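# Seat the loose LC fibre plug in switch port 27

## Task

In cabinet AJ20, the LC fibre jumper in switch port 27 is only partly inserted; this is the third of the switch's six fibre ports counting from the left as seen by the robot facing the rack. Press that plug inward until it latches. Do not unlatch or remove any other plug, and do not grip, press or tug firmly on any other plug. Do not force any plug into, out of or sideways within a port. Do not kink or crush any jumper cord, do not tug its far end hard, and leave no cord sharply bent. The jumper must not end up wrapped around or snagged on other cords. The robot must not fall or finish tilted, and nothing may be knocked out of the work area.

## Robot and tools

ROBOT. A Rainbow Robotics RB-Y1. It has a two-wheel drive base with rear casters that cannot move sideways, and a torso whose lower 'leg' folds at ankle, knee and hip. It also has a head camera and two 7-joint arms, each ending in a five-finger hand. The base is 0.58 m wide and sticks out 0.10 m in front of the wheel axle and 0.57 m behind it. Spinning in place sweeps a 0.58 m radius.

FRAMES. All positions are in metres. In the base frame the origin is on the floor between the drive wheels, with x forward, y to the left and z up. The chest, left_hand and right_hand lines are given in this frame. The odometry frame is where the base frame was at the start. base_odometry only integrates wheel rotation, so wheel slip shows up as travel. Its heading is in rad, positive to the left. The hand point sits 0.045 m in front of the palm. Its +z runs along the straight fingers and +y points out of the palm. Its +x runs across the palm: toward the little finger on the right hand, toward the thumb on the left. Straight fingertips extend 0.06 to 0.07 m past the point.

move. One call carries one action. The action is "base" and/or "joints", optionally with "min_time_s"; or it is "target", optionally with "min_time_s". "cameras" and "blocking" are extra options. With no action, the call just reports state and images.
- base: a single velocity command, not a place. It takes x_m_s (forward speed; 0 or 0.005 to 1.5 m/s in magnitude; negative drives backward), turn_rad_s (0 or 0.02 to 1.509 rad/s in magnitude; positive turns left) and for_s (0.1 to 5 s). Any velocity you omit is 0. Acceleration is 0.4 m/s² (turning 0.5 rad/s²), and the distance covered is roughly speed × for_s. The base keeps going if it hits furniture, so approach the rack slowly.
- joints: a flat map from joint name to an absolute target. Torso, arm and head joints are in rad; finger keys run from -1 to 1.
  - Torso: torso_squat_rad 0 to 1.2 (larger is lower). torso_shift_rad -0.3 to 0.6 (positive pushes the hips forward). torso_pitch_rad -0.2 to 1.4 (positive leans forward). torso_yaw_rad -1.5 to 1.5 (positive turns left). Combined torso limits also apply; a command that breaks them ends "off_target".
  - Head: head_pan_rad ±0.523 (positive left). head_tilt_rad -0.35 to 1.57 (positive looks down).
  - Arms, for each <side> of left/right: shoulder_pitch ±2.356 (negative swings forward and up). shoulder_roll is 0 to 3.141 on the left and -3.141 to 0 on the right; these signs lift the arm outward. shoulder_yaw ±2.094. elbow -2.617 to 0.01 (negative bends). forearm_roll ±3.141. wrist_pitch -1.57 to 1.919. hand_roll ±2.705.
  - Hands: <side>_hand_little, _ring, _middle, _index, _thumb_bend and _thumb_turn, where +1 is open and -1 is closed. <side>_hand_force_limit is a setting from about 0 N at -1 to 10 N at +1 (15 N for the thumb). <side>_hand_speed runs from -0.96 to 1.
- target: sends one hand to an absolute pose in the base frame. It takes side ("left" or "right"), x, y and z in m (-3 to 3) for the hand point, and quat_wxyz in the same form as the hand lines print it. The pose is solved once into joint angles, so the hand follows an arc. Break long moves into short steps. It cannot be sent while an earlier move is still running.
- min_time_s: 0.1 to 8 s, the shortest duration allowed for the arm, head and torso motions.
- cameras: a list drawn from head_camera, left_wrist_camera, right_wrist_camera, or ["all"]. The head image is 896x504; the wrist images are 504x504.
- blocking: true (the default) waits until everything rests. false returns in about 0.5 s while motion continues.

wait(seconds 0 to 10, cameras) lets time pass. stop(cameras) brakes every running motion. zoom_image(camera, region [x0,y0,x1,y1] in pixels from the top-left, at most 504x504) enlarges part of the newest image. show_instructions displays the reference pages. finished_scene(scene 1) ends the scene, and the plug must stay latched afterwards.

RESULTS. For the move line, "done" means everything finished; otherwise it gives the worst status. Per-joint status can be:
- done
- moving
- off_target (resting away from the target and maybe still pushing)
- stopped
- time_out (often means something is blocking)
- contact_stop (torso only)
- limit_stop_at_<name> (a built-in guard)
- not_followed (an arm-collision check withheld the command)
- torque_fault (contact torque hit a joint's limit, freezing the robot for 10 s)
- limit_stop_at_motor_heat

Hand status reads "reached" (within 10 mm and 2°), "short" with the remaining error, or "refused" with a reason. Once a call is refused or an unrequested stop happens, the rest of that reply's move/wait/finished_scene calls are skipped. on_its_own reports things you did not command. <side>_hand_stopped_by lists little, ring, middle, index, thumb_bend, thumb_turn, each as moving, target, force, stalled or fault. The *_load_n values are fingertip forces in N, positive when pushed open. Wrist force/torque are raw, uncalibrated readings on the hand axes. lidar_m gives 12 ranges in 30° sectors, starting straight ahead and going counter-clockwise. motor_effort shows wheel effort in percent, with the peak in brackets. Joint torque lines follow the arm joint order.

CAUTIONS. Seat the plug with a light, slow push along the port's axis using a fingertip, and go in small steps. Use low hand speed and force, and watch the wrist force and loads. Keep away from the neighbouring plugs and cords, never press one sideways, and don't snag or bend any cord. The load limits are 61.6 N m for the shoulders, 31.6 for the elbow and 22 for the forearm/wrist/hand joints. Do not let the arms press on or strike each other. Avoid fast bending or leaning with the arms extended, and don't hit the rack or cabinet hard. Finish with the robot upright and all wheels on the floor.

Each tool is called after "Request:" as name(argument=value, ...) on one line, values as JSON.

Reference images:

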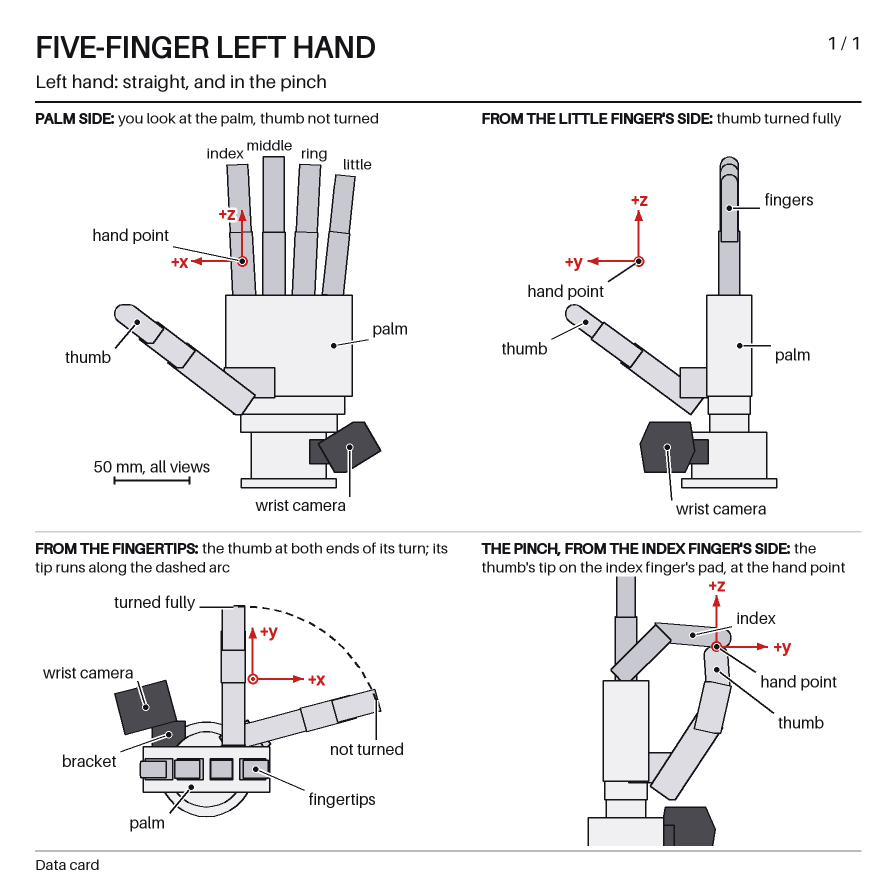

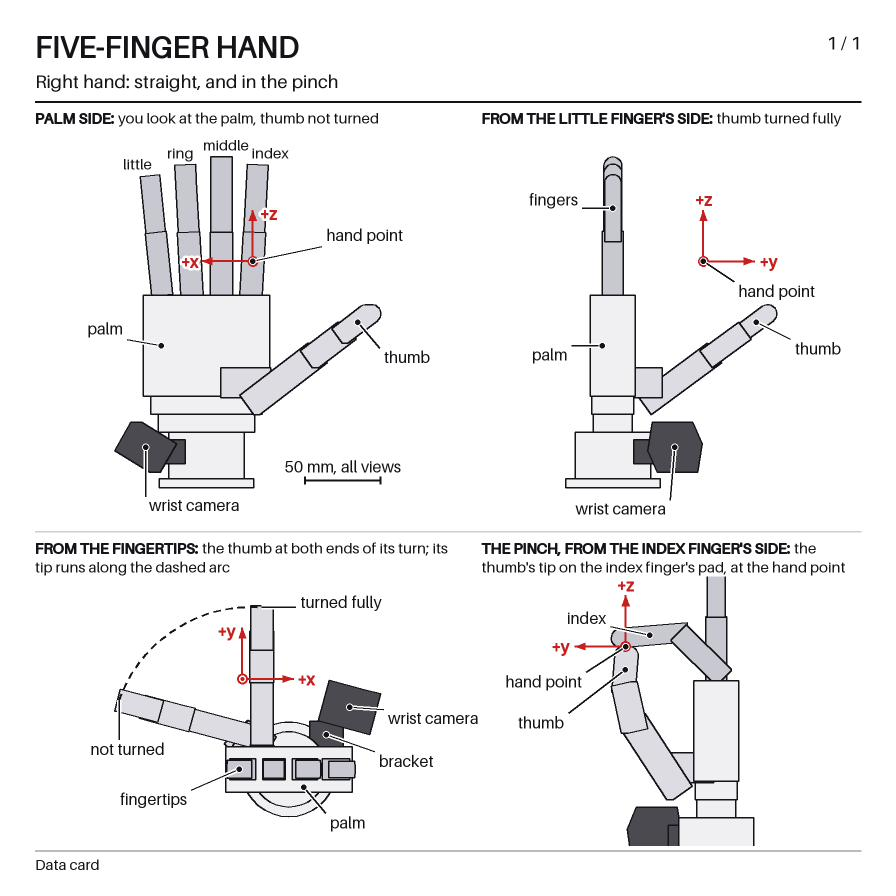

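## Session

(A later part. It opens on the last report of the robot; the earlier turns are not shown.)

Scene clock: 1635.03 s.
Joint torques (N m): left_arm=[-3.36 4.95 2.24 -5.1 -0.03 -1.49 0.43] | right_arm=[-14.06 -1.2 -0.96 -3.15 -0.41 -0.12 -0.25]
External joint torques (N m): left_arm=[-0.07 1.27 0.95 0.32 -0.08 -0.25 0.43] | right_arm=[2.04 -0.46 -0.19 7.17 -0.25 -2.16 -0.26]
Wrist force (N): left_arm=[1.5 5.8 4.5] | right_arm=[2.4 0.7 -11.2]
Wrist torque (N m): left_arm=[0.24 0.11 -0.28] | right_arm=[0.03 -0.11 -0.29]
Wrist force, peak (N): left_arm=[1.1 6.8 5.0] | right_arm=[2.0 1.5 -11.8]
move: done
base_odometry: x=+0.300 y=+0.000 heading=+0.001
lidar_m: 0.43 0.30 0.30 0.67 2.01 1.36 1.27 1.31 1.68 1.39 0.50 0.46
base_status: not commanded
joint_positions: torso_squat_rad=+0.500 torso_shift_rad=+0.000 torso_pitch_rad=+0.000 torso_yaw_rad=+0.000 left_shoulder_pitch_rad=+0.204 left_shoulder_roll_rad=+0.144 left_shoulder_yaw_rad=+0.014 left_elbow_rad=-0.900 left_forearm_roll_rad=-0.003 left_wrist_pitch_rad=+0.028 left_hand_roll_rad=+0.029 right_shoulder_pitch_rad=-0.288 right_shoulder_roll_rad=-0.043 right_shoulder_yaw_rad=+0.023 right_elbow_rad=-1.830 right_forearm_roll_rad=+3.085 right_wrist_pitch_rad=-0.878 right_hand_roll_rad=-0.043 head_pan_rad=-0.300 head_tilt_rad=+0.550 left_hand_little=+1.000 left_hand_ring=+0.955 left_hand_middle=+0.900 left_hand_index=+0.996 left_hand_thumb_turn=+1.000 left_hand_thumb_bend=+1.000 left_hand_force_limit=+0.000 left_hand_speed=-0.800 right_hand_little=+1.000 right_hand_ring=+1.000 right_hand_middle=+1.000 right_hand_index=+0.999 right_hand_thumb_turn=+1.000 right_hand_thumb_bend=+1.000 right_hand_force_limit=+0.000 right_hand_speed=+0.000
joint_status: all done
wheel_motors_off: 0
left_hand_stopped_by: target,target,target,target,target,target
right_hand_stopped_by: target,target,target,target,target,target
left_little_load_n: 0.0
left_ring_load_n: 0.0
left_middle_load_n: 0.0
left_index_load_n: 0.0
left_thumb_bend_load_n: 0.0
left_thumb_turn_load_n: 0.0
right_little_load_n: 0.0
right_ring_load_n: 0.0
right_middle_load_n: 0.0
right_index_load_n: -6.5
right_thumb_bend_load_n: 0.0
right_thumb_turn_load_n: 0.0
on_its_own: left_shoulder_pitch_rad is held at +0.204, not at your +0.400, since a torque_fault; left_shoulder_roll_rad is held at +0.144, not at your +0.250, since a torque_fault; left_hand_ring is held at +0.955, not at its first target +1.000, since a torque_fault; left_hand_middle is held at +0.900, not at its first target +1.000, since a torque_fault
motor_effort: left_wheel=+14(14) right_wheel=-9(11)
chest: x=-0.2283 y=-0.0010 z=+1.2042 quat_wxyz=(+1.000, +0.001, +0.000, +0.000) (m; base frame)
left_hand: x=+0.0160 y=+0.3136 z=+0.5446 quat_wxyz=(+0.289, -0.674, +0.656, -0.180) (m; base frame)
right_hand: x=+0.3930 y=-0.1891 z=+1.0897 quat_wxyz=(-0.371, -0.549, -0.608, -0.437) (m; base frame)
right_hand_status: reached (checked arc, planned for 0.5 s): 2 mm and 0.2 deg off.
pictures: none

Request:
move(target={"side":"right","x":0.3945,"y":-0.1895,"z":1.0878,"quat_wxyz":[0.370,0.550,0.608,0.436]}, min_time_s=0.3, cameras=["head_camera"])

Request:
zoom_image(camera="head_camera", region=[432, 228, 512, 308])

Scene clock: 1660.00 s.
Joint torques (N m): left_arm=[-3.52 4.98 1.86 -5.05 0.02 -1.42 0.22] | right_arm=[-12.1 -1 -0.59 -2.29 -0.4 -0.9 -0.34]
External joint torques (N m): left_arm=[-0.24 1.3 0.57 0.38 -0.03 -0.18 0.22] | right_arm=[4.1 -0.22 0.19 8.04 -0.24 -2.95 -0.34]
Wrist force (N): left_arm=[1.9 6.4 4.7] | right_arm=[2.0 3.4 -8.5]
Wrist torque (N m): left_arm=[0.29 0.09 -0.27] | right_arm=[-0.31 -0.13 -0.34]
Wrist force, peak (N): left_arm=[1.6 6.8 5.1] | right_arm=[2.5 3.0 -13.0]
move: done
base_odometry: x=+0.300 y=+0.000 heading=+0.001
lidar_m: 0.43 0.30 0.30 0.67 2.00 1.36 1.28 1.31 1.68 1.40 0.49 0.47
base_status: not commanded
joint_positions: torso_squat_rad=+0.500 torso_shift_rad=+0.000 torso_pitch_rad=+0.000 torso_yaw_rad=+0.000 left_shoulder_pitch_rad=+0.204 left_shoulder_roll_rad=+0.144 left_shoulder_yaw_rad=+0.014 left_elbow_rad=-0.900 left_forearm_roll_rad=-0.003 left_wrist_pitch_rad=+0.028 left_hand_roll_rad=+0.029 right_shoulder_pitch_rad=-0.293 right_shoulder_roll_rad=-0.044 right_shoulder_yaw_rad=+0.022 right_elbow_rad=-1.822 right_forearm_roll_rad=+3.085 right_wrist_pitch_rad=-0.874 right_hand_roll_rad=-0.043 head_pan_rad=-0.300 head_tilt_rad=+0.550 left_hand_little=+1.000 left_hand_ring=+0.955 left_hand_middle=+0.900 left_hand_index=+0.996 left_hand_thumb_turn=+1.000 left_hand_thumb_bend=+1.000 left_hand_force_limit=+0.000 left_hand_speed=-0.800 right_hand_little=+1.000 right_hand_ring=+1.000 right_hand_middle=+1.000 right_hand_index=+0.999 right_hand_thumb_turn=+1.000 right_hand_thumb_bend=+1.000 right_hand_force_limit=+0.000 right_hand_speed=+0.000
joint_status: all done
wheel_motors_off: 0
left_hand_stopped_by: target,target,target,target,target,target
right_hand_stopped_by: target,target,target,target,target,target
left_little_load_n: 0.0
left_ring_load_n: 0.0
left_middle_load_n: 0.0
left_index_load_n: -0.5
left_thumb_bend_load_n: 0.0
left_thumb_turn_load_n: 0.0
right_little_load_n: 0.0
right_ring_load_n: 0.0
right_middle_load_n: -0.5
right_index_load_n: -9.5
right_thumb_bend_load_n: 0.0
right_thumb_turn_load_n: 0.0
on_its_own: left_shoulder_pitch_rad is held at +0.204, not at your +0.400, since a torque_fault; left_shoulder_roll_rad is held at +0.144, not at your +0.250, since a torque_fault; left_hand_ring is held at +0.955, not at its first target +1.000, since a torque_fault; left_hand_middle is held at +0.900, not at its first target +1.000, since a torque_fault
motor_effort: left_wheel=+14(14) right_wheel=-10(11)
chest: x=-0.2283 y=-0.0010 z=+1.2042 quat_wxyz=(+1.000, +0.001, +0.000, +0.000) (m; base frame)
left_hand: x=+0.0160 y=+0.3136 z=+0.5446 quat_wxyz=(+0.289, -0.674, +0.656, -0.180) (m; base frame)
right_hand: x=+0.3946 y=-0.1890 z=+1.0898 quat_wxyz=(-0.371, -0.549, -0.608, -0.437) (m; base frame)
right_hand_status: reached (checked arc, planned for 0.3 s): 2 mm and 0.2 deg off.
pictures: head_camera
camera_calibration:
head_camera: T_world_to_cam=[[-0.308538, -0.949722, -0.0532292, 0.0129688], [-0.51419, 0.213601, -0.830652, 1.12374], [0.800258, -0.228918, -0.554241, 0.890619], [0, 0, 0, 1]] pos_world=[-0.13091, -0.0238366, 1.42774]

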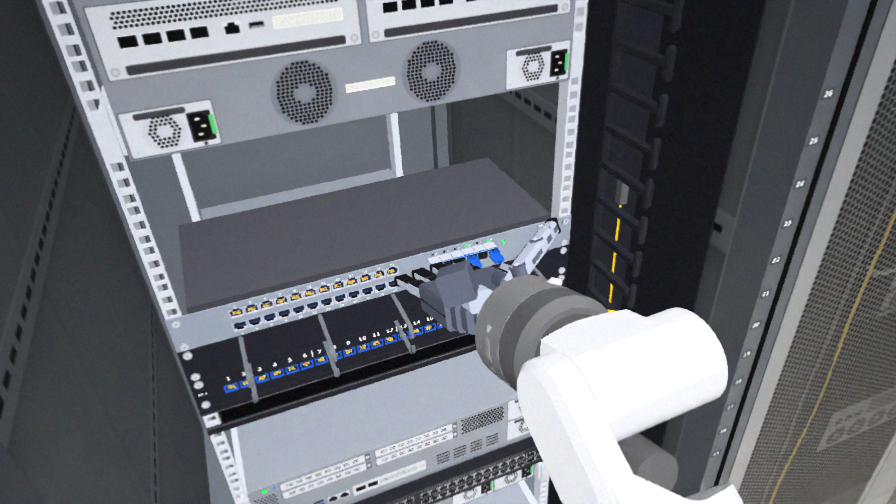

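Scaled by 6.300 from the camera's 896x504 image, which has a finer 1280x720 frame.

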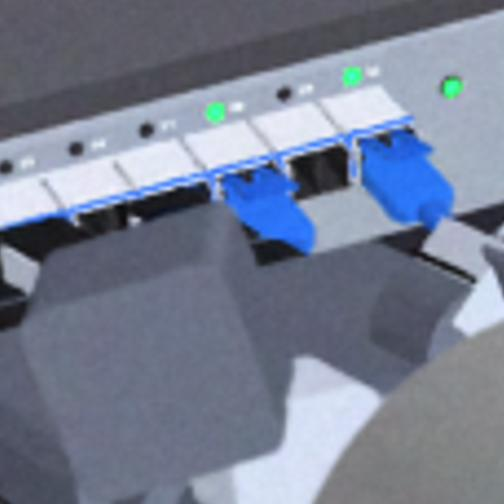

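Request:
move(target={"side":"right","x":0.388,"y":-0.1885,"z":1.103,"quat_wxyz":[0.370,0.550,0.608,0.436]}, min_time_s=0.6)

Request:
move(target={"side":"right","x":0.365,"y":-0.175,"z":1.110,"quat_wxyz":[0.370,0.550,0.608,0.436]}, min_time_s=0.6)

Request:
move(joints={"right_forearm_roll_rad":2.3}, min_time_s=0.8, cameras=["head_camera"])

Request:
zoom_image(camera="head_camera", region=[452, 248, 492, 288])

Scene clock: 1775.83 s.
Joint torques (N m): left_arm=[-3.55 4.94 2.47 -5.05 0.07 -1.36 0.38] | right_arm=[-16.18 0.11 -0.31 -9.08 0.36 1.6 -0.33]
External joint torques (N m): left_arm=[-0.27 1.26 1.19 0.37 0.03 -0.12 0.38] | right_arm=[-0.16 0.84 0.44 1.06 0.5 -0.45 -0.33]
Wrist force (N): left_arm=[1.2 6.4 5.0] | right_arm=[0.5 -5.5 2.9]
Wrist torque (N m): left_arm=[0.29 0.19 -0.31] | right_arm=[-0.48 -0.09 -0.37]
Wrist force, peak (N): left_arm=[1.7 6.8 5.3] | right_arm=[1.8 3.6 -9.4]
move: done
base_odometry: x=+0.300 y=+0.000 heading=+0.001
lidar_m: 0.43 0.30 0.29 0.68 2.01 1.37 1.28 1.30 1.69 1.39 0.49 0.46
base_status: not commanded
joint_positions: torso_squat_rad=+0.500 torso_shift_rad=+0.000 torso_pitch_rad=+0.000 torso_yaw_rad=+0.000 left_shoulder_pitch_rad=+0.204 left_shoulder_roll_rad=+0.144 left_shoulder_yaw_rad=+0.014 left_elbow_rad=-0.900 left_forearm_roll_rad=-0.003 left_wrist_pitch_rad=+0.028 left_hand_roll_rad=+0.029 right_shoulder_pitch_rad=-0.294 right_shoulder_roll_rad=-0.042 right_shoulder_yaw_rad=+0.022 right_elbow_rad=-1.878 right_forearm_roll_rad=+3.089 right_wrist_pitch_rad=-0.932 right_hand_roll_rad=-0.048 head_pan_rad=-0.300 head_tilt_rad=+0.550 left_hand_little=+1.000 left_hand_ring=+0.955 left_hand_middle=+0.900 left_hand_index=+0.996 left_hand_thumb_turn=+1.000 left_hand_thumb_bend=+1.000 left_hand_force_limit=+0.000 left_hand_speed=-0.800 right_hand_little=+1.000 right_hand_ring=+1.000 right_hand_middle=+1.000 right_hand_index=+1.000 right_hand_thumb_turn=+1.000 right_hand_thumb_bend=+1.000 right_hand_force_limit=+0.000 right_hand_speed=+0.000
joint_status: all done
wheel_motors_off: 0
left_hand_stopped_by: target,target,target,target,target,target
right_hand_stopped_by: target,target,target,target,target,target
left_little_load_n: -0.5
left_ring_load_n: 0.0
left_middle_load_n: 0.0
left_index_load_n: 0.0
left_thumb_bend_load_n: 0.0
left_thumb_turn_load_n: 0.0
right_little_load_n: 0.0
right_ring_load_n: 0.0
right_middle_load_n: 0.0
right_index_load_n: 0.0
right_thumb_bend_load_n: 0.0
right_thumb_turn_load_n: 0.0
on_its_own: left_shoulder_pitch_rad is held at +0.204, not at your +0.400, since a torque_fault; left_shoulder_roll_rad is held at +0.144, not at your +0.250, since a torque_fault; left_hand_ring is held at +0.955, not at its first target +1.000, since a torque_fault; left_hand_middle is held at +0.900, not at its first target +1.000, since a torque_fault
motor_effort: left_wheel=+13(14) right_wheel=-9(11)
chest: x=-0.2282 y=-0.0010 z=+1.2042 quat_wxyz=(+1.000, +0.001, +0.000, +0.000) (m; base frame)
left_hand: x=+0.0160 y=+0.3136 z=+0.5446 quat_wxyz=(+0.289, -0.674, +0.656, -0.180) (m; base frame)
right_hand: x=+0.3886 y=-0.1885 z=+1.1028 quat_wxyz=(-0.371, -0.550, -0.608, -0.437) (m; base frame)
right_hand_status: reached (checked arc, planned for 0.6 s): 1 mm and 0.2 deg off.
pictures: none

Scene clock: 1776.77 s.
Joint torques (N m): left_arm=[-3.48 4.86 2.2 -4.91 0.02 -1.46 0.37] | right_arm=[-14.52 1.15 1.8 -8.9 0.22 1.89 -0.18]
External joint torques (N m): left_arm=[-0.21 1.18 0.91 0.51 -0.02 -0.22 0.37] | right_arm=[0.22 0.59 2.05 1.03 0.34 -0.15 -0.19]
Wrist force (N): left_arm=[1.9 6.3 5.1] | right_arm=[0.4 -5.4 2.7]
Wrist torque (N m): left_arm=[0.28 0.13 -0.28] | right_arm=[-0.44 -0.05 -0.35]
Wrist force, peak (N): left_arm=[1.8 6.8 4.9] | right_arm=[0.3 -5.8 3.2]
move: done
base_odometry: x=+0.300 y=+0.000 heading=+0.001
lidar_m: 0.43 0.31 0.29 0.67 2.01 1.36 1.27 1.31 1.69 1.40 0.50 0.47
base_status: not commanded
joint_positions: torso_squat_rad=+0.500 torso_shift_rad=+0.000 torso_pitch_rad=+0.000 torso_yaw_rad=+0.000 left_shoulder_pitch_rad=+0.204 left_shoulder_roll_rad=+0.144 left_shoulder_yaw_rad=+0.014 left_elbow_rad=-0.900 left_forearm_roll_rad=-0.003 left_wrist_pitch_rad=+0.028 left_hand_roll_rad=+0.029 right_shoulder_pitch_rad=-0.236 right_shoulder_roll_rad=+0.000 right_shoulder_yaw_rad=+0.062 right_elbow_rad=-1.993 right_forearm_roll_rad=+3.141 right_wrist_pitch_rad=-0.995 right_hand_roll_rad=-0.054 head_pan_rad=-0.300 head_tilt_rad=+0.550 left_hand_little=+1.000 left_hand_ring=+0.955 left_hand_middle=+0.900 left_hand_index=+0.996 left_hand_thumb_turn=+1.000 left_hand_thumb_bend=+1.000 left_hand_force_limit=+0.000 left_hand_speed=-0.800 right_hand_little=+1.000 right_hand_ring=+1.000 right_hand_middle=+1.000 right_hand_index=+1.000 right_hand_thumb_turn=+1.000 right_hand_thumb_bend=+1.000 right_hand_force_limit=+0.000 right_hand_speed=+0.000
joint_status: all done
wheel_motors_off: 0
left_hand_stopped_by: target,target,target,target,target,target
right_hand_stopped_by: target,target,target,target,target,target
left_little_load_n: 0.0
left_ring_load_n: 0.0
left_middle_load_n: 0.0
left_index_load_n: -0.5
left_thumb_bend_load_n: 0.0
left_thumb_turn_load_n: -0.5
right_little_load_n: 0.0
right_ring_load_n: 0.0
right_middle_load_n: 0.0
right_index_load_n: 0.0
right_thumb_bend_load_n: 0.0
right_thumb_turn_load_n: 0.0
on_its_own: left_shoulder_pitch_rad is held at +0.204, not at your +0.400, since a torque_fault; left_shoulder_roll_rad is held at +0.144, not at your +0.250, since a torque_fault; left_hand_ring is held at +0.955, not at its first target +1.000, since a torque_fault; left_hand_middle is held at +0.900, not at its first target +1.000, since a torque_fault
motor_effort: left_wheel=+14(14) right_wheel=-10(10)
chest: x=-0.2282 y=-0.0010 z=+1.2042 quat_wxyz=(+1.000, +0.001, +0.000, +0.000) (m; base frame)
left_hand: x=+0.0160 y=+0.3136 z=+0.5446 quat_wxyz=(+0.289, -0.674, +0.656, -0.180) (m; base frame)
right_hand: x=+0.3652 y=-0.1751 z=+1.1103 quat_wxyz=(-0.370, -0.550, -0.608, -0.437) (m; base frame)
right_hand_status: reached (checked arc, planned for 0.6 s): 0 mm and 0.1 deg off.
pictures: none

Scene clock: 1777.87 s.
Joint torques (N m): left_arm=[-3.96 4.61 2.02 -5.12 0.03 -1.31 0.3] | right_arm=[-12.84 2.64 0.31 -7.99 -0.42 1.47 -0.34]
External joint torques (N m): left_arm=[-0.68 0.93 0.73 0.3 -0.02 -0.07 0.3] | right_arm=[1.29 0.82 0.84 1.47 0.78 -0.28 -0.36]
Wrist force (N): left_arm=[1.3 5.7 4.7] | right_arm=[-3.0 -4.5 1.5]
Wrist torque (N m): left_arm=[0.20 0.17 -0.28] | right_arm=[-0.37 0.25 -0.50]
Wrist force, peak (N): left_arm=[1.3 6.8 5.4] | right_arm=[-2.1 -5.5 2.6]
move: done
base_odometry: x=+0.300 y=+0.000 heading=+0.001
lidar_m: 0.43 0.31 0.30 0.67 2.01 1.37 1.27 1.31 1.68 1.39 0.51 0.47
base_status: not commanded
joint_positions: torso_squat_rad=+0.500 torso_shift_rad=+0.000 torso_pitch_rad=+0.000 torso_yaw_rad=+0.000 left_shoulder_pitch_rad=+0.204 left_shoulder_roll_rad=+0.144 left_shoulder_yaw_rad=+0.014 left_elbow_rad=-0.900 left_forearm_roll_rad=-0.003 left_wrist_pitch_rad=+0.028 left_hand_roll_rad=+0.029 right_shoulder_pitch_rad=-0.236 right_shoulder_roll_rad=+0.000 right_shoulder_yaw_rad=+0.062 right_elbow_rad=-1.993 right_forearm_roll_rad=+2.300 right_wrist_pitch_rad=-0.995 right_hand_roll_rad=-0.054 head_pan_rad=-0.300 head_tilt_rad=+0.550 left_hand_little=+1.000 left_hand_ring=+0.955 left_hand_middle=+0.900 left_hand_index=+0.996 left_hand_thumb_turn=+1.000 left_hand_thumb_bend=+1.000 left_hand_force_limit=+0.000 left_hand_speed=-0.800 right_hand_little=+1.000 right_hand_ring=+1.000 right_hand_middle=+1.000 right_hand_index=+1.000 right_hand_thumb_turn=+1.000 right_hand_thumb_bend=+1.000 right_hand_force_limit=+0.000 right_hand_speed=+0.000
joint_status: all done
wheel_motors_off: 0
left_hand_stopped_by: target,target,target,target,target,target
right_hand_stopped_by: target,target,target,target,target,target
left_little_load_n: 0.0
left_ring_load_n: 0.0
left_middle_load_n: 0.0
left_index_load_n: 0.0
left_thumb_bend_load_n: 0.0
left_thumb_turn_load_n: 0.0
right_little_load_n: 0.0
right_ring_load_n: 0.0
right_middle_load_n: 0.5
right_index_load_n: 0.0
right_thumb_bend_load_n: 0.0
right_thumb_turn_load_n: 0.0
on_its_own: left_shoulder_pitch_rad is held at +0.204, not at your +0.400, since a torque_fault; left_shoulder_roll_rad is held at +0.144, not at your +0.250, since a torque_fault; left_hand_ring is held at +0.955, not at its first target +1.000, since a torque_fault; left_hand_middle is held at +0.900, not at its first target +1.000, since a torque_fault
motor_effort: left_wheel=+14(14) right_wheel=-9(11)
chest: x=-0.2282 y=-0.0010 z=+1.2042 quat_wxyz=(+1.000, +0.001, +0.000, +0.000) (m; base frame)
left_hand: x=+0.0160 y=+0.3136 z=+0.5446 quat_wxyz=(+0.289, -0.674, +0.656, -0.180) (m; base frame)
right_hand: x=+0.3179 y=-0.0188 z=+1.1402 quat_wxyz=(-0.022, -0.494, -0.568, -0.658) (m; base frame)
pictures: head_camera
camera_calibration:
head_camera: T_world_to_cam=[[-0.308553, -0.949719, -0.0531874, 0.0129329], [-0.514306, 0.213607, -0.830579, 1.12359], [0.800178, -0.228923, -0.554355, 0.890635], [0, 0, 0, 1]] pos_world=[-0.13081, -0.0238366, 1.42764]

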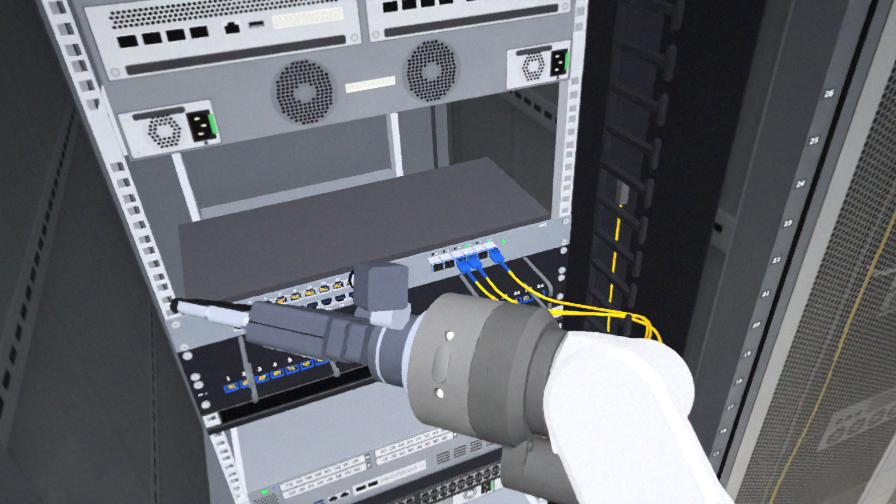

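Scaled by 12.600 from the camera's 896x504 image, which has a finer 1280x720 frame.

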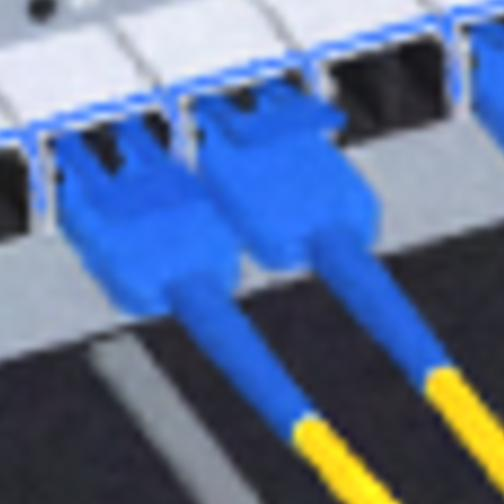

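Request:
move(joints={"right_forearm_roll_rad":3.0}, min_time_s=0.8)

Request:
move(base={"x_m_s":-0.15,"for_s":2.0})

Request:
move(target={"side":"right","x":0.415,"y":-0.19,"z":1.04,"quat_wxyz":[0.1228,0.6963,0.6963,0.1228]}, min_time_s=4, cameras=["all"])

Scene clock: 1806.00 s.
Joint torques (N m): left_arm=[-3.8 5.05 1.95 -5.08 0.03 -1.33 0.25] | right_arm=[-13.92 1.29 0.87 -8.65 -0.41 1.89 -0.09]
External joint torques (N m): left_arm=[-0.52 1.37 0.66 0.34 -0.02 -0.09 0.25] | right_arm=[0.76 0.48 1.18 1.24 -0.08 -0.15 -0.1]
Wrist force (N): left_arm=[1.3 6.3 4.6] | right_arm=[-0.3 -5.3 2.6]
Wrist torque (N m): left_arm=[0.30 0.19 -0.29] | right_arm=[-0.44 0.02 -0.38]
Wrist force, peak (N): left_arm=[2.1 6.6 5.3] | right_arm=[-1.9 -5.4 2.5]
move: done
base_odometry: x=+0.300 y=+0.000 heading=+0.001
lidar_m: 0.43 0.32 0.30 0.67 2.01 1.36 1.28 1.31 1.69 1.40 0.50 0.47
base_status: not commanded
joint_positions: torso_squat_rad=+0.500 torso_shift_rad=+0.000 torso_pitch_rad=+0.000 torso_yaw_rad=+0.000 left_shoulder_pitch_rad=+0.204 left_shoulder_roll_rad=+0.144 left_shoulder_yaw_rad=+0.014 left_elbow_rad=-0.900 left_forearm_roll_rad=-0.003 left_wrist_pitch_rad=+0.028 left_hand_roll_rad=+0.029 right_shoulder_pitch_rad=-0.236 right_shoulder_roll_rad=+0.000 right_shoulder_yaw_rad=+0.062 right_elbow_rad=-1.993 right_forearm_roll_rad=+3.000 right_wrist_pitch_rad=-0.995 right_hand_roll_rad=-0.054 head_pan_rad=-0.300 head_tilt_rad=+0.550 left_hand_little=+1.000 left_hand_ring=+0.955 left_hand_middle=+0.900 left_hand_index=+0.996 left_hand_thumb_turn=+1.000 left_hand_thumb_bend=+1.000 left_hand_force_limit=+0.000 left_hand_speed=-0.800 right_hand_little=+1.000 right_hand_ring=+1.000 right_hand_middle=+1.000 right_hand_index=+1.000 right_hand_thumb_turn=+1.000 right_hand_thumb_bend=+1.000 right_hand_force_limit=+0.000 right_hand_speed=+0.000
joint_status: all done
wheel_motors_off: 0
left_hand_stopped_by: target,target,target,target,target,target
right_hand_stopped_by: target,target,target,target,target,target
left_little_load_n: 0.0
left_ring_load_n: 0.0
left_middle_load_n: 0.0
left_index_load_n: 0.0
left_thumb_bend_load_n: 0.0
left_thumb_turn_load_n: -0.5
right_little_load_n: 0.0
right_ring_load_n: 0.0
right_middle_load_n: 0.0
right_index_load_n: 0.0
right_thumb_bend_load_n: 0.0
right_thumb_turn_load_n: 0.0
on_its_own: left_shoulder_pitch_rad is held at +0.204, not at your +0.400, since a torque_fault; left_shoulder_roll_rad is held at +0.144, not at your +0.250, since a torque_fault; left_hand_ring is held at +0.955, not at its first target +1.000, since a torque_fault; left_hand_middle is held at +0.900, not at its first target +1.000, since a torque_fault
motor_effort: left_wheel=+14(14) right_wheel=-11(11)
chest: x=-0.2282 y=-0.0010 z=+1.2042 quat_wxyz=(+1.000, +0.001, +0.000, +0.000) (m; base frame)
left_hand: x=+0.0160 y=+0.3136 z=+0.5446 quat_wxyz=(+0.289, -0.674, +0.656, -0.180) (m; base frame)
right_hand: x=+0.3629 y=-0.1466 z=+1.1075 quat_wxyz=(-0.315, -0.547, -0.609, -0.480) (m; base frame)
pictures: none

Scene clock: 1809.40 s.
Joint torques (N m): left_arm=[-3.25 4.86 2.32 -5.08 0.1 -1.27 0.28] | right_arm=[-14.95 0.83 1.43 -8.61 -0.54 1.74 -0.21]
External joint torques (N m): left_arm=[0.02 1.18 1.03 0.34 0.06 -0.03 0.28] | right_arm=[-0.27 0.02 1.74 1.28 -0.21 -0.29 -0.22]
Wrist force (N): left_arm=[1.3 6.1 4.8] | right_arm=[-0.2 -5.4 2.4]
Wrist torque (N m): left_arm=[0.25 0.18 -0.33] | right_arm=[-0.44 0.01 -0.38]
Wrist force, peak (N): left_arm=[1.4 6.8 5.2] | right_arm=[-0.1 -5.6 2.8]
move: done
base_odometry: x=+0.000 y=+0.000 heading=+0.003
lidar_m: 0.73 0.54 0.69 1.55 1.55 1.05 0.99 1.01 1.30 2.89 0.83 0.73
base_status: done (sent for 2 of 2 s)
joint_positions: torso_squat_rad=+0.500 torso_shift_rad=+0.000 torso_pitch_rad=+0.000 torso_yaw_rad=+0.000 left_shoulder_pitch_rad=+0.204 left_shoulder_roll_rad=+0.144 left_shoulder_yaw_rad=+0.014 left_elbow_rad=-0.900 left_forearm_roll_rad=-0.003 left_wrist_pitch_rad=+0.028 left_hand_roll_rad=+0.029 right_shoulder_pitch_rad=-0.235 right_shoulder_roll_rad=+0.000 right_shoulder_yaw_rad=+0.062 right_elbow_rad=-1.993 right_forearm_roll_rad=+3.000 right_wrist_pitch_rad=-0.995 right_hand_roll_rad=-0.054 head_pan_rad=-0.300 head_tilt_rad=+0.550 left_hand_little=+1.000 left_hand_ring=+0.955 left_hand_middle=+0.900 left_hand_index=+0.996 left_hand_thumb_turn=+1.000 left_hand_thumb_bend=+1.000 left_hand_force_limit=+0.000 left_hand_speed=-0.800 right_hand_little=+1.000 right_hand_ring=+1.000 right_hand_middle=+1.000 right_hand_index=+1.000 right_hand_thumb_turn=+1.000 right_hand_thumb_bend=+1.000 right_hand_force_limit=+0.000 right_hand_speed=+0.000
joint_status: not commanded
wheel_motors_off: 0
left_hand_stopped_by: target,target,target,target,target,target
right_hand_stopped_by: target,target,target,target,target,target
left_little_load_n: 0.0
left_ring_load_n: 0.0
left_middle_load_n: 0.0
left_index_load_n: -0.5
left_thumb_bend_load_n: 0.0
left_thumb_turn_load_n: 0.0
right_little_load_n: 0.0
right_ring_load_n: 0.0
right_middle_load_n: 0.0
right_index_load_n: 0.0
right_thumb_bend_load_n: 0.0
right_thumb_turn_load_n: 0.0
on_its_own: left_shoulder_pitch_rad is held at +0.204, not at your +0.400, since a torque_fault; left_shoulder_roll_rad is held at +0.144, not at your +0.250, since a torque_fault; left_hand_ring is held at +0.955, not at its first target +1.000, since a torque_fault; left_hand_middle is held at +0.900, not at its first target +1.000, since a torque_fault
motor_effort: left_wheel=+17(29) right_wheel=-15(25)
chest: x=-0.2281 y=-0.0010 z=+1.2042 quat_wxyz=(+1.000, +0.001, +0.000, +0.000) (m; base frame)
left_hand: x=+0.0160 y=+0.3136 z=+0.5445 quat_wxyz=(+0.289, -0.674, +0.656, -0.180) (m; base frame)
right_hand: x=+0.3630 y=-0.1467 z=+1.1073 quat_wxyz=(-0.314, -0.547, -0.609, -0.480) (m; base frame)
pictures: none

Scene clock: 1813.73 s.
Joint torques (N m): left_arm=[-3.19 4.69 1.94 -5.2 -0.02 -1.34 0.32] | right_arm=[-27.88 -9.69 -3.53 -4.19 0.13 0.27 -0.39]
External joint torques (N m): left_arm=[0.09 1.01 0.65 0.22 -0.06 -0.1 0.32] | right_arm=[-2.24 -0.97 3.43 1.26 -0.06 -0.35 -0.39]
Wrist force (N): left_arm=[1.3 6.2 4.7] | right_arm=[0.8 -2.3 6.1]
Wrist torque (N m): left_arm=[0.23 0.17 -0.31] | right_arm=[-0.53 -0.16 -0.21]
Wrist force, peak (N): left_arm=[2.2 7.3 4.9] | right_arm=[0.0 -4.4 5.1]
move: done
base_odometry: x=+0.000 y=+0.000 heading=+0.003
lidar_m: 0.73 0.55 0.68 1.55 1.54 1.05 0.98 1.00 1.29 2.89 0.83 0.73
base_status: not commanded
joint_positions: torso_squat_rad=+0.500 torso_shift_rad=+0.000 torso_pitch_rad=+0.000 torso_yaw_rad=+0.000 left_shoulder_pitch_rad=+0.204 left_shoulder_roll_rad=+0.144 left_shoulder_yaw_rad=+0.014 left_elbow_rad=-0.900 left_forearm_roll_rad=-0.003 left_wrist_pitch_rad=+0.028 left_hand_roll_rad=+0.029 right_shoulder_pitch_rad=-1.197 right_shoulder_roll_rad=-0.494 right_shoulder_yaw_rad=+0.567 right_elbow_rad=-1.012 right_forearm_roll_rad=+2.338 right_wrist_pitch_rad=-1.570 right_hand_roll_rad=-0.529 head_pan_rad=-0.300 head_tilt_rad=+0.550 left_hand_little=+1.000 left_hand_ring=+0.955 left_hand_middle=+0.900 left_hand_index=+0.996 left_hand_thumb_turn=+1.000 left_hand_thumb_bend=+1.000 left_hand_force_limit=+0.000 left_hand_speed=-0.800 right_hand_little=+1.000 right_hand_ring=+1.000 right_hand_middle=+1.000 right_hand_index=+1.000 right_hand_thumb_turn=+1.000 right_hand_thumb_bend=+1.000 right_hand_force_limit=+0.000 right_hand_speed=+0.000
joint_status: all done
wheel_motors_off: 0
left_hand_stopped_by: target,target,target,target,target,target
right_hand_stopped_by: target,target,target,target,target,target
left_little_load_n: 0.0
left_ring_load_n: 0.0
left_middle_load_n: 0.0
left_index_load_n: 0.0
left_thumb_bend_load_n: 0.0
left_thumb_turn_load_n: 0.0
right_little_load_n: 0.0
right_ring_load_n: 0.0
right_middle_load_n: 0.0
right_index_load_n: 0.0
right_thumb_bend_load_n: 0.0
right_thumb_turn_load_n: 0.0
on_its_own: left_shoulder_pitch_rad is held at +0.204, not at your +0.400, since a torque_fault; left_shoulder_roll_rad is held at +0.144, not at your +0.250, since a torque_fault; left_hand_ring is held at +0.955, not at its first target +1.000, since a torque_fault; left_hand_middle is held at +0.900, not at its first target +1.000, since a torque_fault
motor_effort: left_wheel=+17(17) right_wheel=-15(16)
chest: x=-0.2281 y=-0.0010 z=+1.2042 quat_wxyz=(+1.000, +0.001, +0.000, +0.000) (m; base frame)
left_hand: x=+0.0160 y=+0.3136 z=+0.5445 quat_wxyz=(+0.289, -0.674, +0.656, -0.180) (m; base frame)
right_hand: x=+0.4150 y=-0.1899 z=+1.0402 quat_wxyz=(-0.123, -0.696, -0.696, -0.123) (m; base frame)
right_hand_status: reached (checked arc, planned for 4.0 s): 0 mm and 0.1 deg off.
pictures: head_camera, left_wrist_camera, right_wrist_camera
camera_calibration:
head_camera: T_world_to_cam=[[-0.308557, -0.949722, -0.0531178, 0.0128949], [-0.514497, 0.213603, -0.830462, 1.1235], [0.800054, -0.228916, -0.554537, 0.890719], [0, 0, 0, 1]] pos_world=[-0.130609, -0.0238366, 1.42764]
left_wrist_camera: T_world_to_cam=[[0.801593, -0.267195, 0.534841, -0.211624], [-0.405753, -0.900148, 0.158427, 0.202696], [0.439105, -0.344007, -0.829967, 0.670617], [0, 0, 0, 1]] pos_world=[-0.0425905, 0.356609, 0.637662]
right_wrist_camera: T_world_to_cam=[[0.925434, 0.21889, 0.309287, -0.654615], [0.022116, -0.846071, 0.532611, -0.715973], [0.378262, -0.486056, -0.787825, 0.682941], [0, 0, 0, 1]] pos_world=[0.363307, -0.130529, 1.12184]

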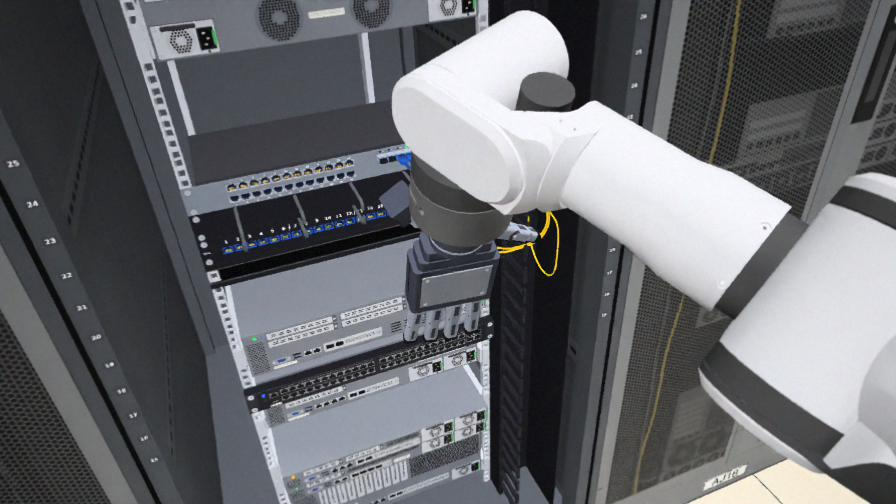

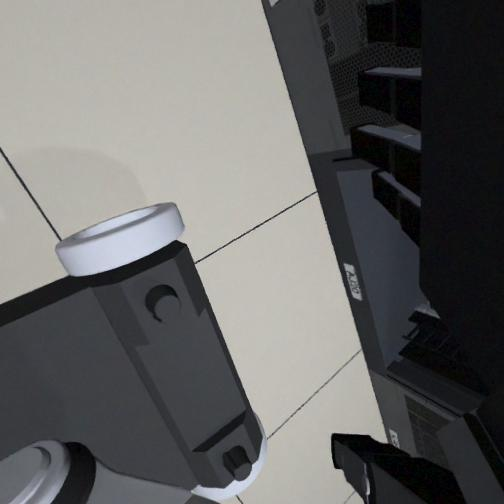

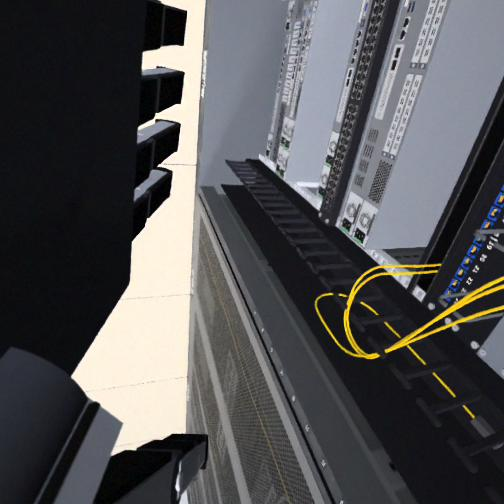

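Request:
move(joints={"right_hand_middle":-1,"right_hand_ring":-1,"right_hand_little":-1,"right_hand_index":-0.2,"right_hand_thumb_turn":-0.8,"right_hand_thumb_bend":0.3}, cameras=["head_camera","right_wrist_camera"])

Scene clock: 1823.00 s.
Joint torques (N m): left_arm=[-3.12 4.95 2.13 -5.2 -0.01 -1.33 0.27] | right_arm=[-28.21 -9.27 -3.18 -4.69 0.14 0.32 -0.2]
External joint torques (N m): left_arm=[0.15 1.27 0.85 0.22 -0.06 -0.09 0.27] | right_arm=[-2.55 -0.54 3.79 0.78 -0.05 -0.31 -0.2]
Wrist force (N): left_arm=[1.6 6.1 4.7] | right_arm=[0.9 -2.0 6.1]
Wrist torque (N m): left_arm=[0.26 0.12 -0.29] | right_arm=[-0.48 -0.18 -0.20]
Wrist force, peak (N): left_arm=[1.9 6.7 5.2] | right_arm=[0.9 -2.0 6.4]
move: done
base_odometry: x=+0.000 y=+0.000 heading=+0.003
lidar_m: 0.73 0.55 0.68 1.55 1.54 1.05 0.98 1.00 1.29 2.89 0.83 0.73
base_status: not commanded
joint_positions: torso_squat_rad=+0.500 torso_shift_rad=+0.000 torso_pitch_rad=+0.000 torso_yaw_rad=+0.000 left_shoulder_pitch_rad=+0.204 left_shoulder_roll_rad=+0.144 left_shoulder_yaw_rad=+0.014 left_elbow_rad=-0.900 left_forearm_roll_rad=-0.003 left_wrist_pitch_rad=+0.028 left_hand_roll_rad=+0.029 right_shoulder_pitch_rad=-1.197 right_shoulder_roll_rad=-0.494 right_shoulder_yaw_rad=+0.567 right_elbow_rad=-1.011 right_forearm_roll_rad=+2.338 right_wrist_pitch_rad=-1.570 right_hand_roll_rad=-0.529 head_pan_rad=-0.300 head_tilt_rad=+0.550 left_hand_little=+1.000 left_hand_ring=+0.955 left_hand_middle=+0.900 left_hand_index=+0.996 left_hand_thumb_turn=+1.000 left_hand_thumb_bend=+1.000 left_hand_force_limit=+0.000 left_hand_speed=-0.800 right_hand_little=-1.000 right_hand_ring=-1.000 right_hand_middle=-1.000 right_hand_index=-0.200 right_hand_thumb_turn=-0.792 right_hand_thumb_bend=+0.300 right_hand_force_limit=+0.000 right_hand_speed=+0.000
joint_status: all done
wheel_motors_off: 0
left_hand_stopped_by: target,target,target,target,target,target
right_hand_stopped_by: target,target,target,target,target,force
left_little_load_n: 0.0
left_ring_load_n: 0.0
left_middle_load_n: 0.0
left_index_load_n: 0.0
left_thumb_bend_load_n: 0.0
left_thumb_turn_load_n: 0.0
right_little_load_n: 0.5
right_ring_load_n: 0.0
right_middle_load_n: -2.0
right_index_load_n: 0.0
right_thumb_bend_load_n: 1.5
right_thumb_turn_load_n: 9.5
on_its_own: left_shoulder_pitch_rad is held at +0.204, not at your +0.400, since a torque_fault; left_shoulder_roll_rad is held at +0.144, not at your +0.250, since a torque_fault; left_hand_ring is held at +0.955, not at its first target +1.000, since a torque_fault; left_hand_middle is held at +0.900, not at its first target +1.000, since a torque_fault
motor_effort: left_wheel=+17(17) right_wheel=-15(16)
chest: x=-0.2281 y=-0.0010 z=+1.2042 quat_wxyz=(+1.000, +0.001, +0.000, +0.000) (m; base frame)
left_hand: x=+0.0160 y=+0.3136 z=+0.5445 quat_wxyz=(+0.289, -0.674, +0.656, -0.180) (m; base frame)
right_hand: x=+0.4150 y=-0.1899 z=+1.0401 quat_wxyz=(-0.123, -0.696, -0.696, -0.123) (m; base frame)
pictures: head_camera, right_wrist_camera
camera_calibration:
head_camera: T_world_to_cam=[[-0.308557, -0.949722, -0.0531178, 0.0128949], [-0.514497, 0.213603, -0.830462, 1.1235], [0.800054, -0.228916, -0.554537, 0.890719], [0, 0, 0, 1]] pos_world=[-0.130609, -0.0238366, 1.42764]
right_wrist_camera: T_world_to_cam=[[0.92547, 0.218844, 0.309214, -0.654551], [0.0221164, -0.846072, 0.532609, -0.715972], [0.378176, -0.486075, -0.787854, 0.683003], [0, 0, 0, 1]] pos_world=[0.363307, -0.130529, 1.12184]

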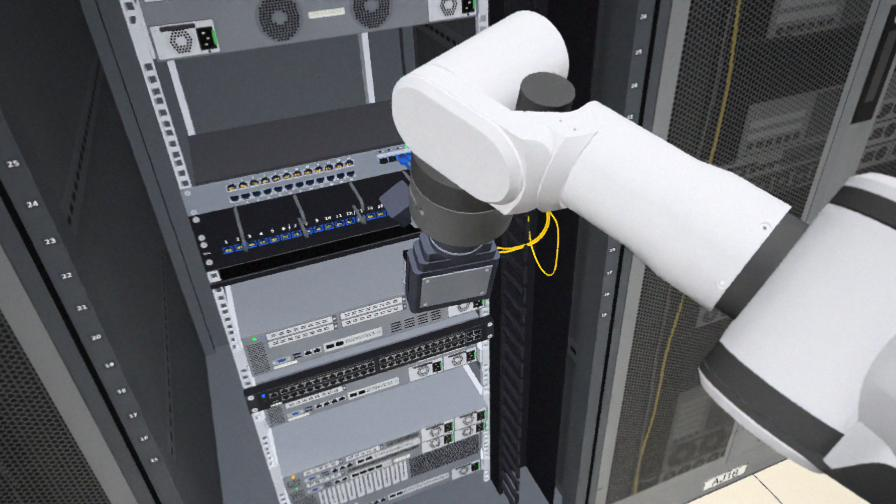

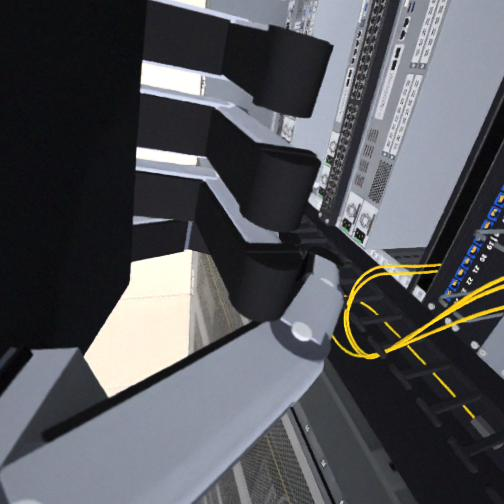

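Request:
move(joints={"right_hand_middle":0.2,"right_hand_ring":0,"right_hand_little":0,"right_hand_index":1,"right_hand_thumb_turn":0.2,"right_hand_thumb_bend":0.6,"right_shoulder_pitch_rad":-0.236,"right_shoulder_roll_rad":-0.12,"right_shoulder_yaw_rad":0.1,"right_elbow_rad":-1.993,"right_wrist_pitch_rad":0.0,"right_hand_roll_rad":0.0,"right_forearm_roll_rad":2.3}, min_time_s=2.5)

Request:
move(joints={"right_forearm_roll_rad":0,"right_wrist_pitch_rad":0.9,"right_hand_roll_rad":1.45,"right_hand_thumb_turn":-1,"right_hand_thumb_bend":-0.4}, min_time_s=2.5)

Request:
move(target={"side":"right","x":0.30,"y":-0.236,"z":1.06,"quat_wxyz":[0.0,0.7071,0.0,0.7071]}, min_time_s=1.5, cameras=["head_camera","right_wrist_camera"])

Scene clock: 1925.27 s.
Joint torques (N m): left_arm=[-3.43 4.36 2.23 -5.22 0.04 -1.38 0.22] | right_arm=[-13.23 -0.66 -1.27 -8.37 -0.27 1.13 0.02]
External joint torques (N m): left_arm=[-0.15 0.67 0.94 0.2 -0.01 -0.14 0.22] | right_arm=[1.25 0.26 0.51 1.12 -0.13 -0.27 0]
Wrist force (N): left_arm=[1.4 6.3 4.7] | right_arm=[-1.9 -3.7 -2.0]
Wrist torque (N m): left_arm=[0.26 0.16 -0.31] | right_arm=[-0.10 0.26 -0.29]
Wrist force, peak (N): left_arm=[1.0 7.2 5.2] | right_arm=[0.9 -2.2 6.3]
move: done
base_odometry: x=+0.000 y=+0.000 heading=+0.003
lidar_m: 0.73 0.55 0.69 1.55 1.53 1.05 0.98 1.00 1.30 2.89 0.83 0.74
base_status: not commanded
joint_positions: torso_squat_rad=+0.500 torso_shift_rad=+0.000 torso_pitch_rad=+0.000 torso_yaw_rad=+0.000 left_shoulder_pitch_rad=+0.204 left_shoulder_roll_rad=+0.144 left_shoulder_yaw_rad=+0.014 left_elbow_rad=-0.900 left_forearm_roll_rad=-0.003 left_wrist_pitch_rad=+0.028 left_hand_roll_rad=+0.029 right_shoulder_pitch_rad=-0.236 right_shoulder_roll_rad=-0.120 right_shoulder_yaw_rad=+0.100 right_elbow_rad=-1.993 right_forearm_roll_rad=+2.300 right_wrist_pitch_rad=+0.000 right_hand_roll_rad=+0.000 head_pan_rad=-0.300 head_tilt_rad=+0.550 left_hand_little=+1.000 left_hand_ring=+0.955 left_hand_middle=+0.900 left_hand_index=+0.996 left_hand_thumb_turn=+1.000 left_hand_thumb_bend=+1.000 left_hand_force_limit=+0.000 left_hand_speed=-0.800 right_hand_little=+0.000 right_hand_ring=+0.000 right_hand_middle=+0.200 right_hand_index=+1.000 right_hand_thumb_turn=+0.200 right_hand_thumb_bend=+0.600 right_hand_force_limit=+0.000 right_hand_speed=+0.000
joint_status: all done
wheel_motors_off: 0
left_hand_stopped_by: target,target,target,target,target,target
right_hand_stopped_by: target,target,target,target,target,target
left_little_load_n: 0.0
left_ring_load_n: 0.0
left_middle_load_n: 0.0
left_index_load_n: 0.0
left_thumb_bend_load_n: 0.0
left_thumb_turn_load_n: 0.0
right_little_load_n: 0.0
right_ring_load_n: 0.0
right_middle_load_n: 0.0
right_index_load_n: 0.0
right_thumb_bend_load_n: 0.0
right_thumb_turn_load_n: 0.5
on_its_own: left_shoulder_pitch_rad is held at +0.204, not at your +0.400, since a torque_fault; left_shoulder_roll_rad is held at +0.144, not at your +0.250, since a torque_fault; left_hand_ring is held at +0.955, not at its first target +1.000, since a torque_fault; left_hand_middle is held at +0.900, not at its first target +1.000, since a torque_fault
motor_effort: left_wheel=+17(17) right_wheel=-15(16)
chest: x=-0.2281 y=-0.0010 z=+1.2042 quat_wxyz=(+1.000, +0.001, +0.000, +0.000) (m; base frame)
left_hand: x=+0.0160 y=+0.3136 z=+0.5445 quat_wxyz=(+0.289, -0.674, +0.656, -0.180) (m; base frame)
right_hand: x=+0.3005 y=-0.1995 z=+1.3336 quat_wxyz=(-0.285, -0.380, -0.251, -0.844) (m; base frame)
pictures: none

Scene clock: 1928.07 s.
Joint torques (N m): left_arm=[-3.39 4.78 1.83 -5.19 0.03 -1.42 0.45] | right_arm=[-14.13 -0.5 -1.17 -9.08 0.23 -2.29 0.12]
External joint torques (N m): left_arm=[-0.12 1.09 0.54 0.23 -0.02 -0.18 0.45] | right_arm=[0.86 1.04 0.53 0.86 -0.21 -0.19 0.09]
Wrist force (N): left_arm=[1.9 6.5 4.8] | right_arm=[-4.4 0.0 2.5]
Wrist torque (N m): left_arm=[0.32 0.08 -0.28] | right_arm=[-0.10 0.24 -0.27]
Wrist force, peak (N): left_arm=[2.3 6.7 5.1] | right_arm=[-4.7 -0.2 2.6]
move: done
base_odometry: x=+0.000 y=+0.000 heading=+0.003
lidar_m: 0.72 0.55 0.69 1.54 1.54 1.04 0.98 1.00 1.30 2.89 0.83 0.74
base_status: not commanded
joint_positions: torso_squat_rad=+0.500 torso_shift_rad=+0.000 torso_pitch_rad=+0.000 torso_yaw_rad=+0.000 left_shoulder_pitch_rad=+0.204 left_shoulder_roll_rad=+0.144 left_shoulder_yaw_rad=+0.014 left_elbow_rad=-0.900 left_forearm_roll_rad=-0.003 left_wrist_pitch_rad=+0.028 left_hand_roll_rad=+0.029 right_shoulder_pitch_rad=-0.236 right_shoulder_roll_rad=-0.120 right_shoulder_yaw_rad=+0.100 right_elbow_rad=-1.993 right_forearm_roll_rad=+0.000 right_wrist_pitch_rad=+0.900 right_hand_roll_rad=+1.450 head_pan_rad=-0.300 head_tilt_rad=+0.550 left_hand_little=+1.000 left_hand_ring=+0.955 left_hand_middle=+0.900 left_hand_index=+0.996 left_hand_thumb_turn=+1.000 left_hand_thumb_bend=+1.000 left_hand_force_limit=+0.000 left_hand_speed=-0.800 right_hand_little=+0.000 right_hand_ring=+0.000 right_hand_middle=+0.200 right_hand_index=+1.000 right_hand_thumb_turn=-1.000 right_hand_thumb_bend=-0.400 right_hand_force_limit=+0.000 right_hand_speed=+0.000
joint_status: all done
wheel_motors_off: 0
left_hand_stopped_by: target,target,target,target,target,target
right_hand_stopped_by: target,target,target,target,target,target
left_little_load_n: 0.0
left_ring_load_n: 0.0
left_middle_load_n: 0.0
left_index_load_n: 0.0
left_thumb_bend_load_n: 0.0
left_thumb_turn_load_n: 0.0
right_little_load_n: 0.0
right_ring_load_n: 0.0
right_middle_load_n: 0.0
right_index_load_n: 0.0
right_thumb_bend_load_n: 0.0
right_thumb_turn_load_n: 0.0
on_its_own: left_shoulder_pitch_rad is held at +0.204, not at your +0.400, since a torque_fault; left_shoulder_roll_rad is held at +0.144, not at your +0.250, since a torque_fault; left_hand_ring is held at +0.955, not at its first target +1.000, since a torque_fault; left_hand_middle is held at +0.900, not at its first target +1.000, since a torque_fault
motor_effort: left_wheel=+17(17) right_wheel=-15(16)
chest: x=-0.2281 y=-0.0010 z=+1.2042 quat_wxyz=(+1.000, +0.001, +0.000, +0.000) (m; base frame)
left_hand: x=+0.0160 y=+0.3136 z=+0.5445 quat_wxyz=(+0.289, -0.674, +0.656, -0.180) (m; base frame)
right_hand: x=+0.3489 y=-0.2249 z=+1.0482 quat_wxyz=(+0.025, -0.792, -0.057, -0.607) (m; base frame)
pictures: none

Scene clock: 1929.90 s.
Joint torques (N m): left_arm=[-3.09 4.96 2.12 -5.05 0.05 -1.42 0.31] | right_arm=[-8.75 2.16 1.63 -9.45 0.76 -2.21 -0.19]
External joint torques (N m): left_arm=[0.18 1.28 0.83 0.38 0 -0.18 0.31] | right_arm=[1.42 0.64 1.51 1.2 0.26 -0.13 -0.23]
Wrist force (N): left_arm=[1.6 6.4 4.7] | right_arm=[-4.9 -0.1 0.9]
Wrist torque (N m): left_arm=[0.30 0.14 -0.31] | right_arm=[-0.08 0.40 -0.45]
Wrist force, peak (N): left_arm=[1.7 6.8 4.9] | right_arm=[-4.9 0.0 2.1]
move: done
base_odometry: x=+0.000 y=+0.000 heading=+0.003
lidar_m: 0.73 0.55 0.68 1.56 1.54 1.05 0.98 1.00 1.29 2.90 0.83 0.74
base_status: not commanded
joint_positions: torso_squat_rad=+0.500 torso_shift_rad=+0.000 torso_pitch_rad=+0.000 torso_yaw_rad=+0.000 left_shoulder_pitch_rad=+0.204 left_shoulder_roll_rad=+0.144 left_shoulder_yaw_rad=+0.014 left_elbow_rad=-0.900 left_forearm_roll_rad=-0.003 left_wrist_pitch_rad=+0.028 left_hand_roll_rad=+0.029 right_shoulder_pitch_rad=+0.076 right_shoulder_roll_rad=+0.000 right_shoulder_yaw_rad=+0.191 right_elbow_rad=-2.096 right_forearm_roll_rad=+0.358 right_wrist_pitch_rad=+0.479 right_hand_roll_rad=+1.265 head_pan_rad=-0.300 head_tilt_rad=+0.550 left_hand_little=+1.000 left_hand_ring=+0.955 left_hand_middle=+0.900 left_hand_index=+0.996 left_hand_thumb_turn=+1.000 left_hand_thumb_bend=+1.000 left_hand_force_limit=+0.000 left_hand_speed=-0.800 right_hand_little=+0.000 right_hand_ring=+0.000 right_hand_middle=+0.200 right_hand_index=+1.000 right_hand_thumb_turn=-1.000 right_hand_thumb_bend=-0.400 right_hand_force_limit=+0.000 right_hand_speed=+0.000
joint_status: all done
wheel_motors_off: 0
left_hand_stopped_by: target,target,target,target,target,target
right_hand_stopped_by: target,target,target,target,target,target
left_little_load_n: 0.0
left_ring_load_n: -0.5
left_middle_load_n: 0.0
left_index_load_n: 0.0
left_thumb_bend_load_n: 0.0
left_thumb_turn_load_n: 0.0
right_little_load_n: 0.0
right_ring_load_n: 0.0
right_middle_load_n: 0.0
right_index_load_n: 0.0
right_thumb_bend_load_n: 0.0
right_thumb_turn_load_n: 0.0
on_its_own: left_shoulder_pitch_rad is held at +0.204, not at your +0.400, since a torque_fault; left_shoulder_roll_rad is held at +0.144, not at your +0.250, since a torque_fault; left_hand_ring is held at +0.955, not at its first target +1.000, since a torque_fault; left_hand_middle is held at +0.900, not at its first target +1.000, since a torque_fault
motor_effort: left_wheel=+16(17) right_wheel=-14(16)
chest: x=-0.2281 y=-0.0010 z=+1.2042 quat_wxyz=(+1.000, +0.001, +0.000, +0.000) (m; base frame)
left_hand: x=+0.0160 y=+0.3136 z=+0.5445 quat_wxyz=(+0.289, -0.674, +0.656, -0.180) (m; base frame)
right_hand: x=+0.3001 y=-0.2360 z=+1.0604 quat_wxyz=(+0.001, -0.707, -0.001, -0.707) (m; base frame)
right_hand_status: reached (checked arc, planned for 1.5 s): 0 mm and 0.2 deg off.
pictures: head_camera, right_wrist_camera
camera_calibration:
head_camera: T_world_to_cam=[[-0.308557, -0.949722, -0.0531178, 0.0128949], [-0.514497, 0.213603, -0.830462, 1.1235], [0.800054, -0.228916, -0.554537, 0.890719], [0, 0, 0, 1]] pos_world=[-0.130609, -0.0238366, 1.42764]
right_wrist_camera: T_world_to_cam=[[0.0294751, -0.975238, 0.219185, -0.461898], [-0.492439, -0.204991, -0.845862, 1.00429], [0.869848, -0.0830035, -0.486287, 0.347817], [0, 0, 0, 1]] pos_world=[0.205617, -0.215721, 1.11987]

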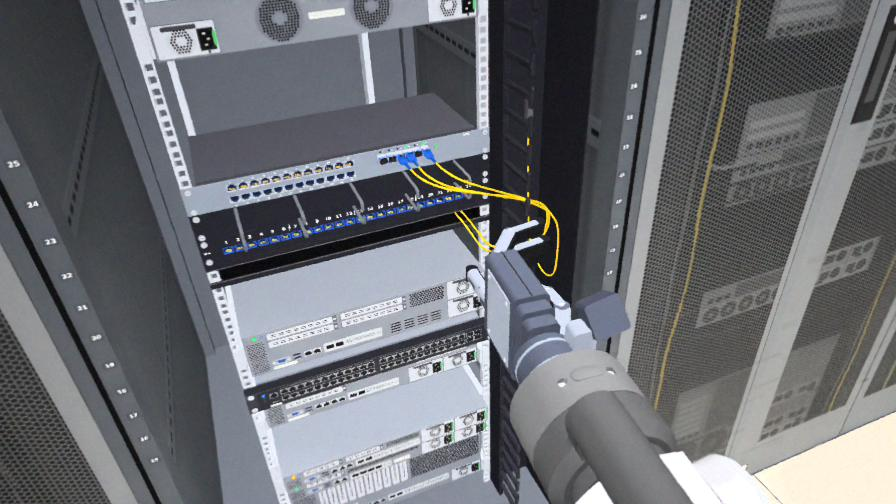

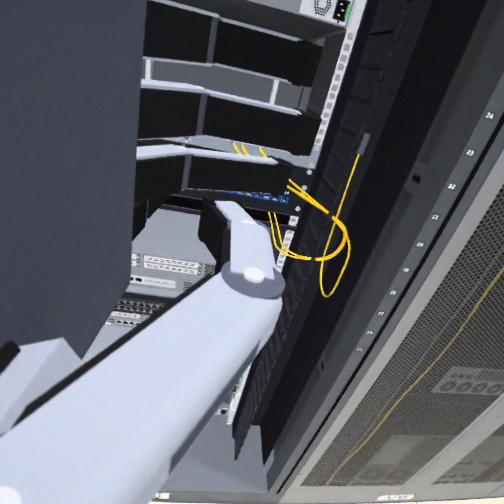

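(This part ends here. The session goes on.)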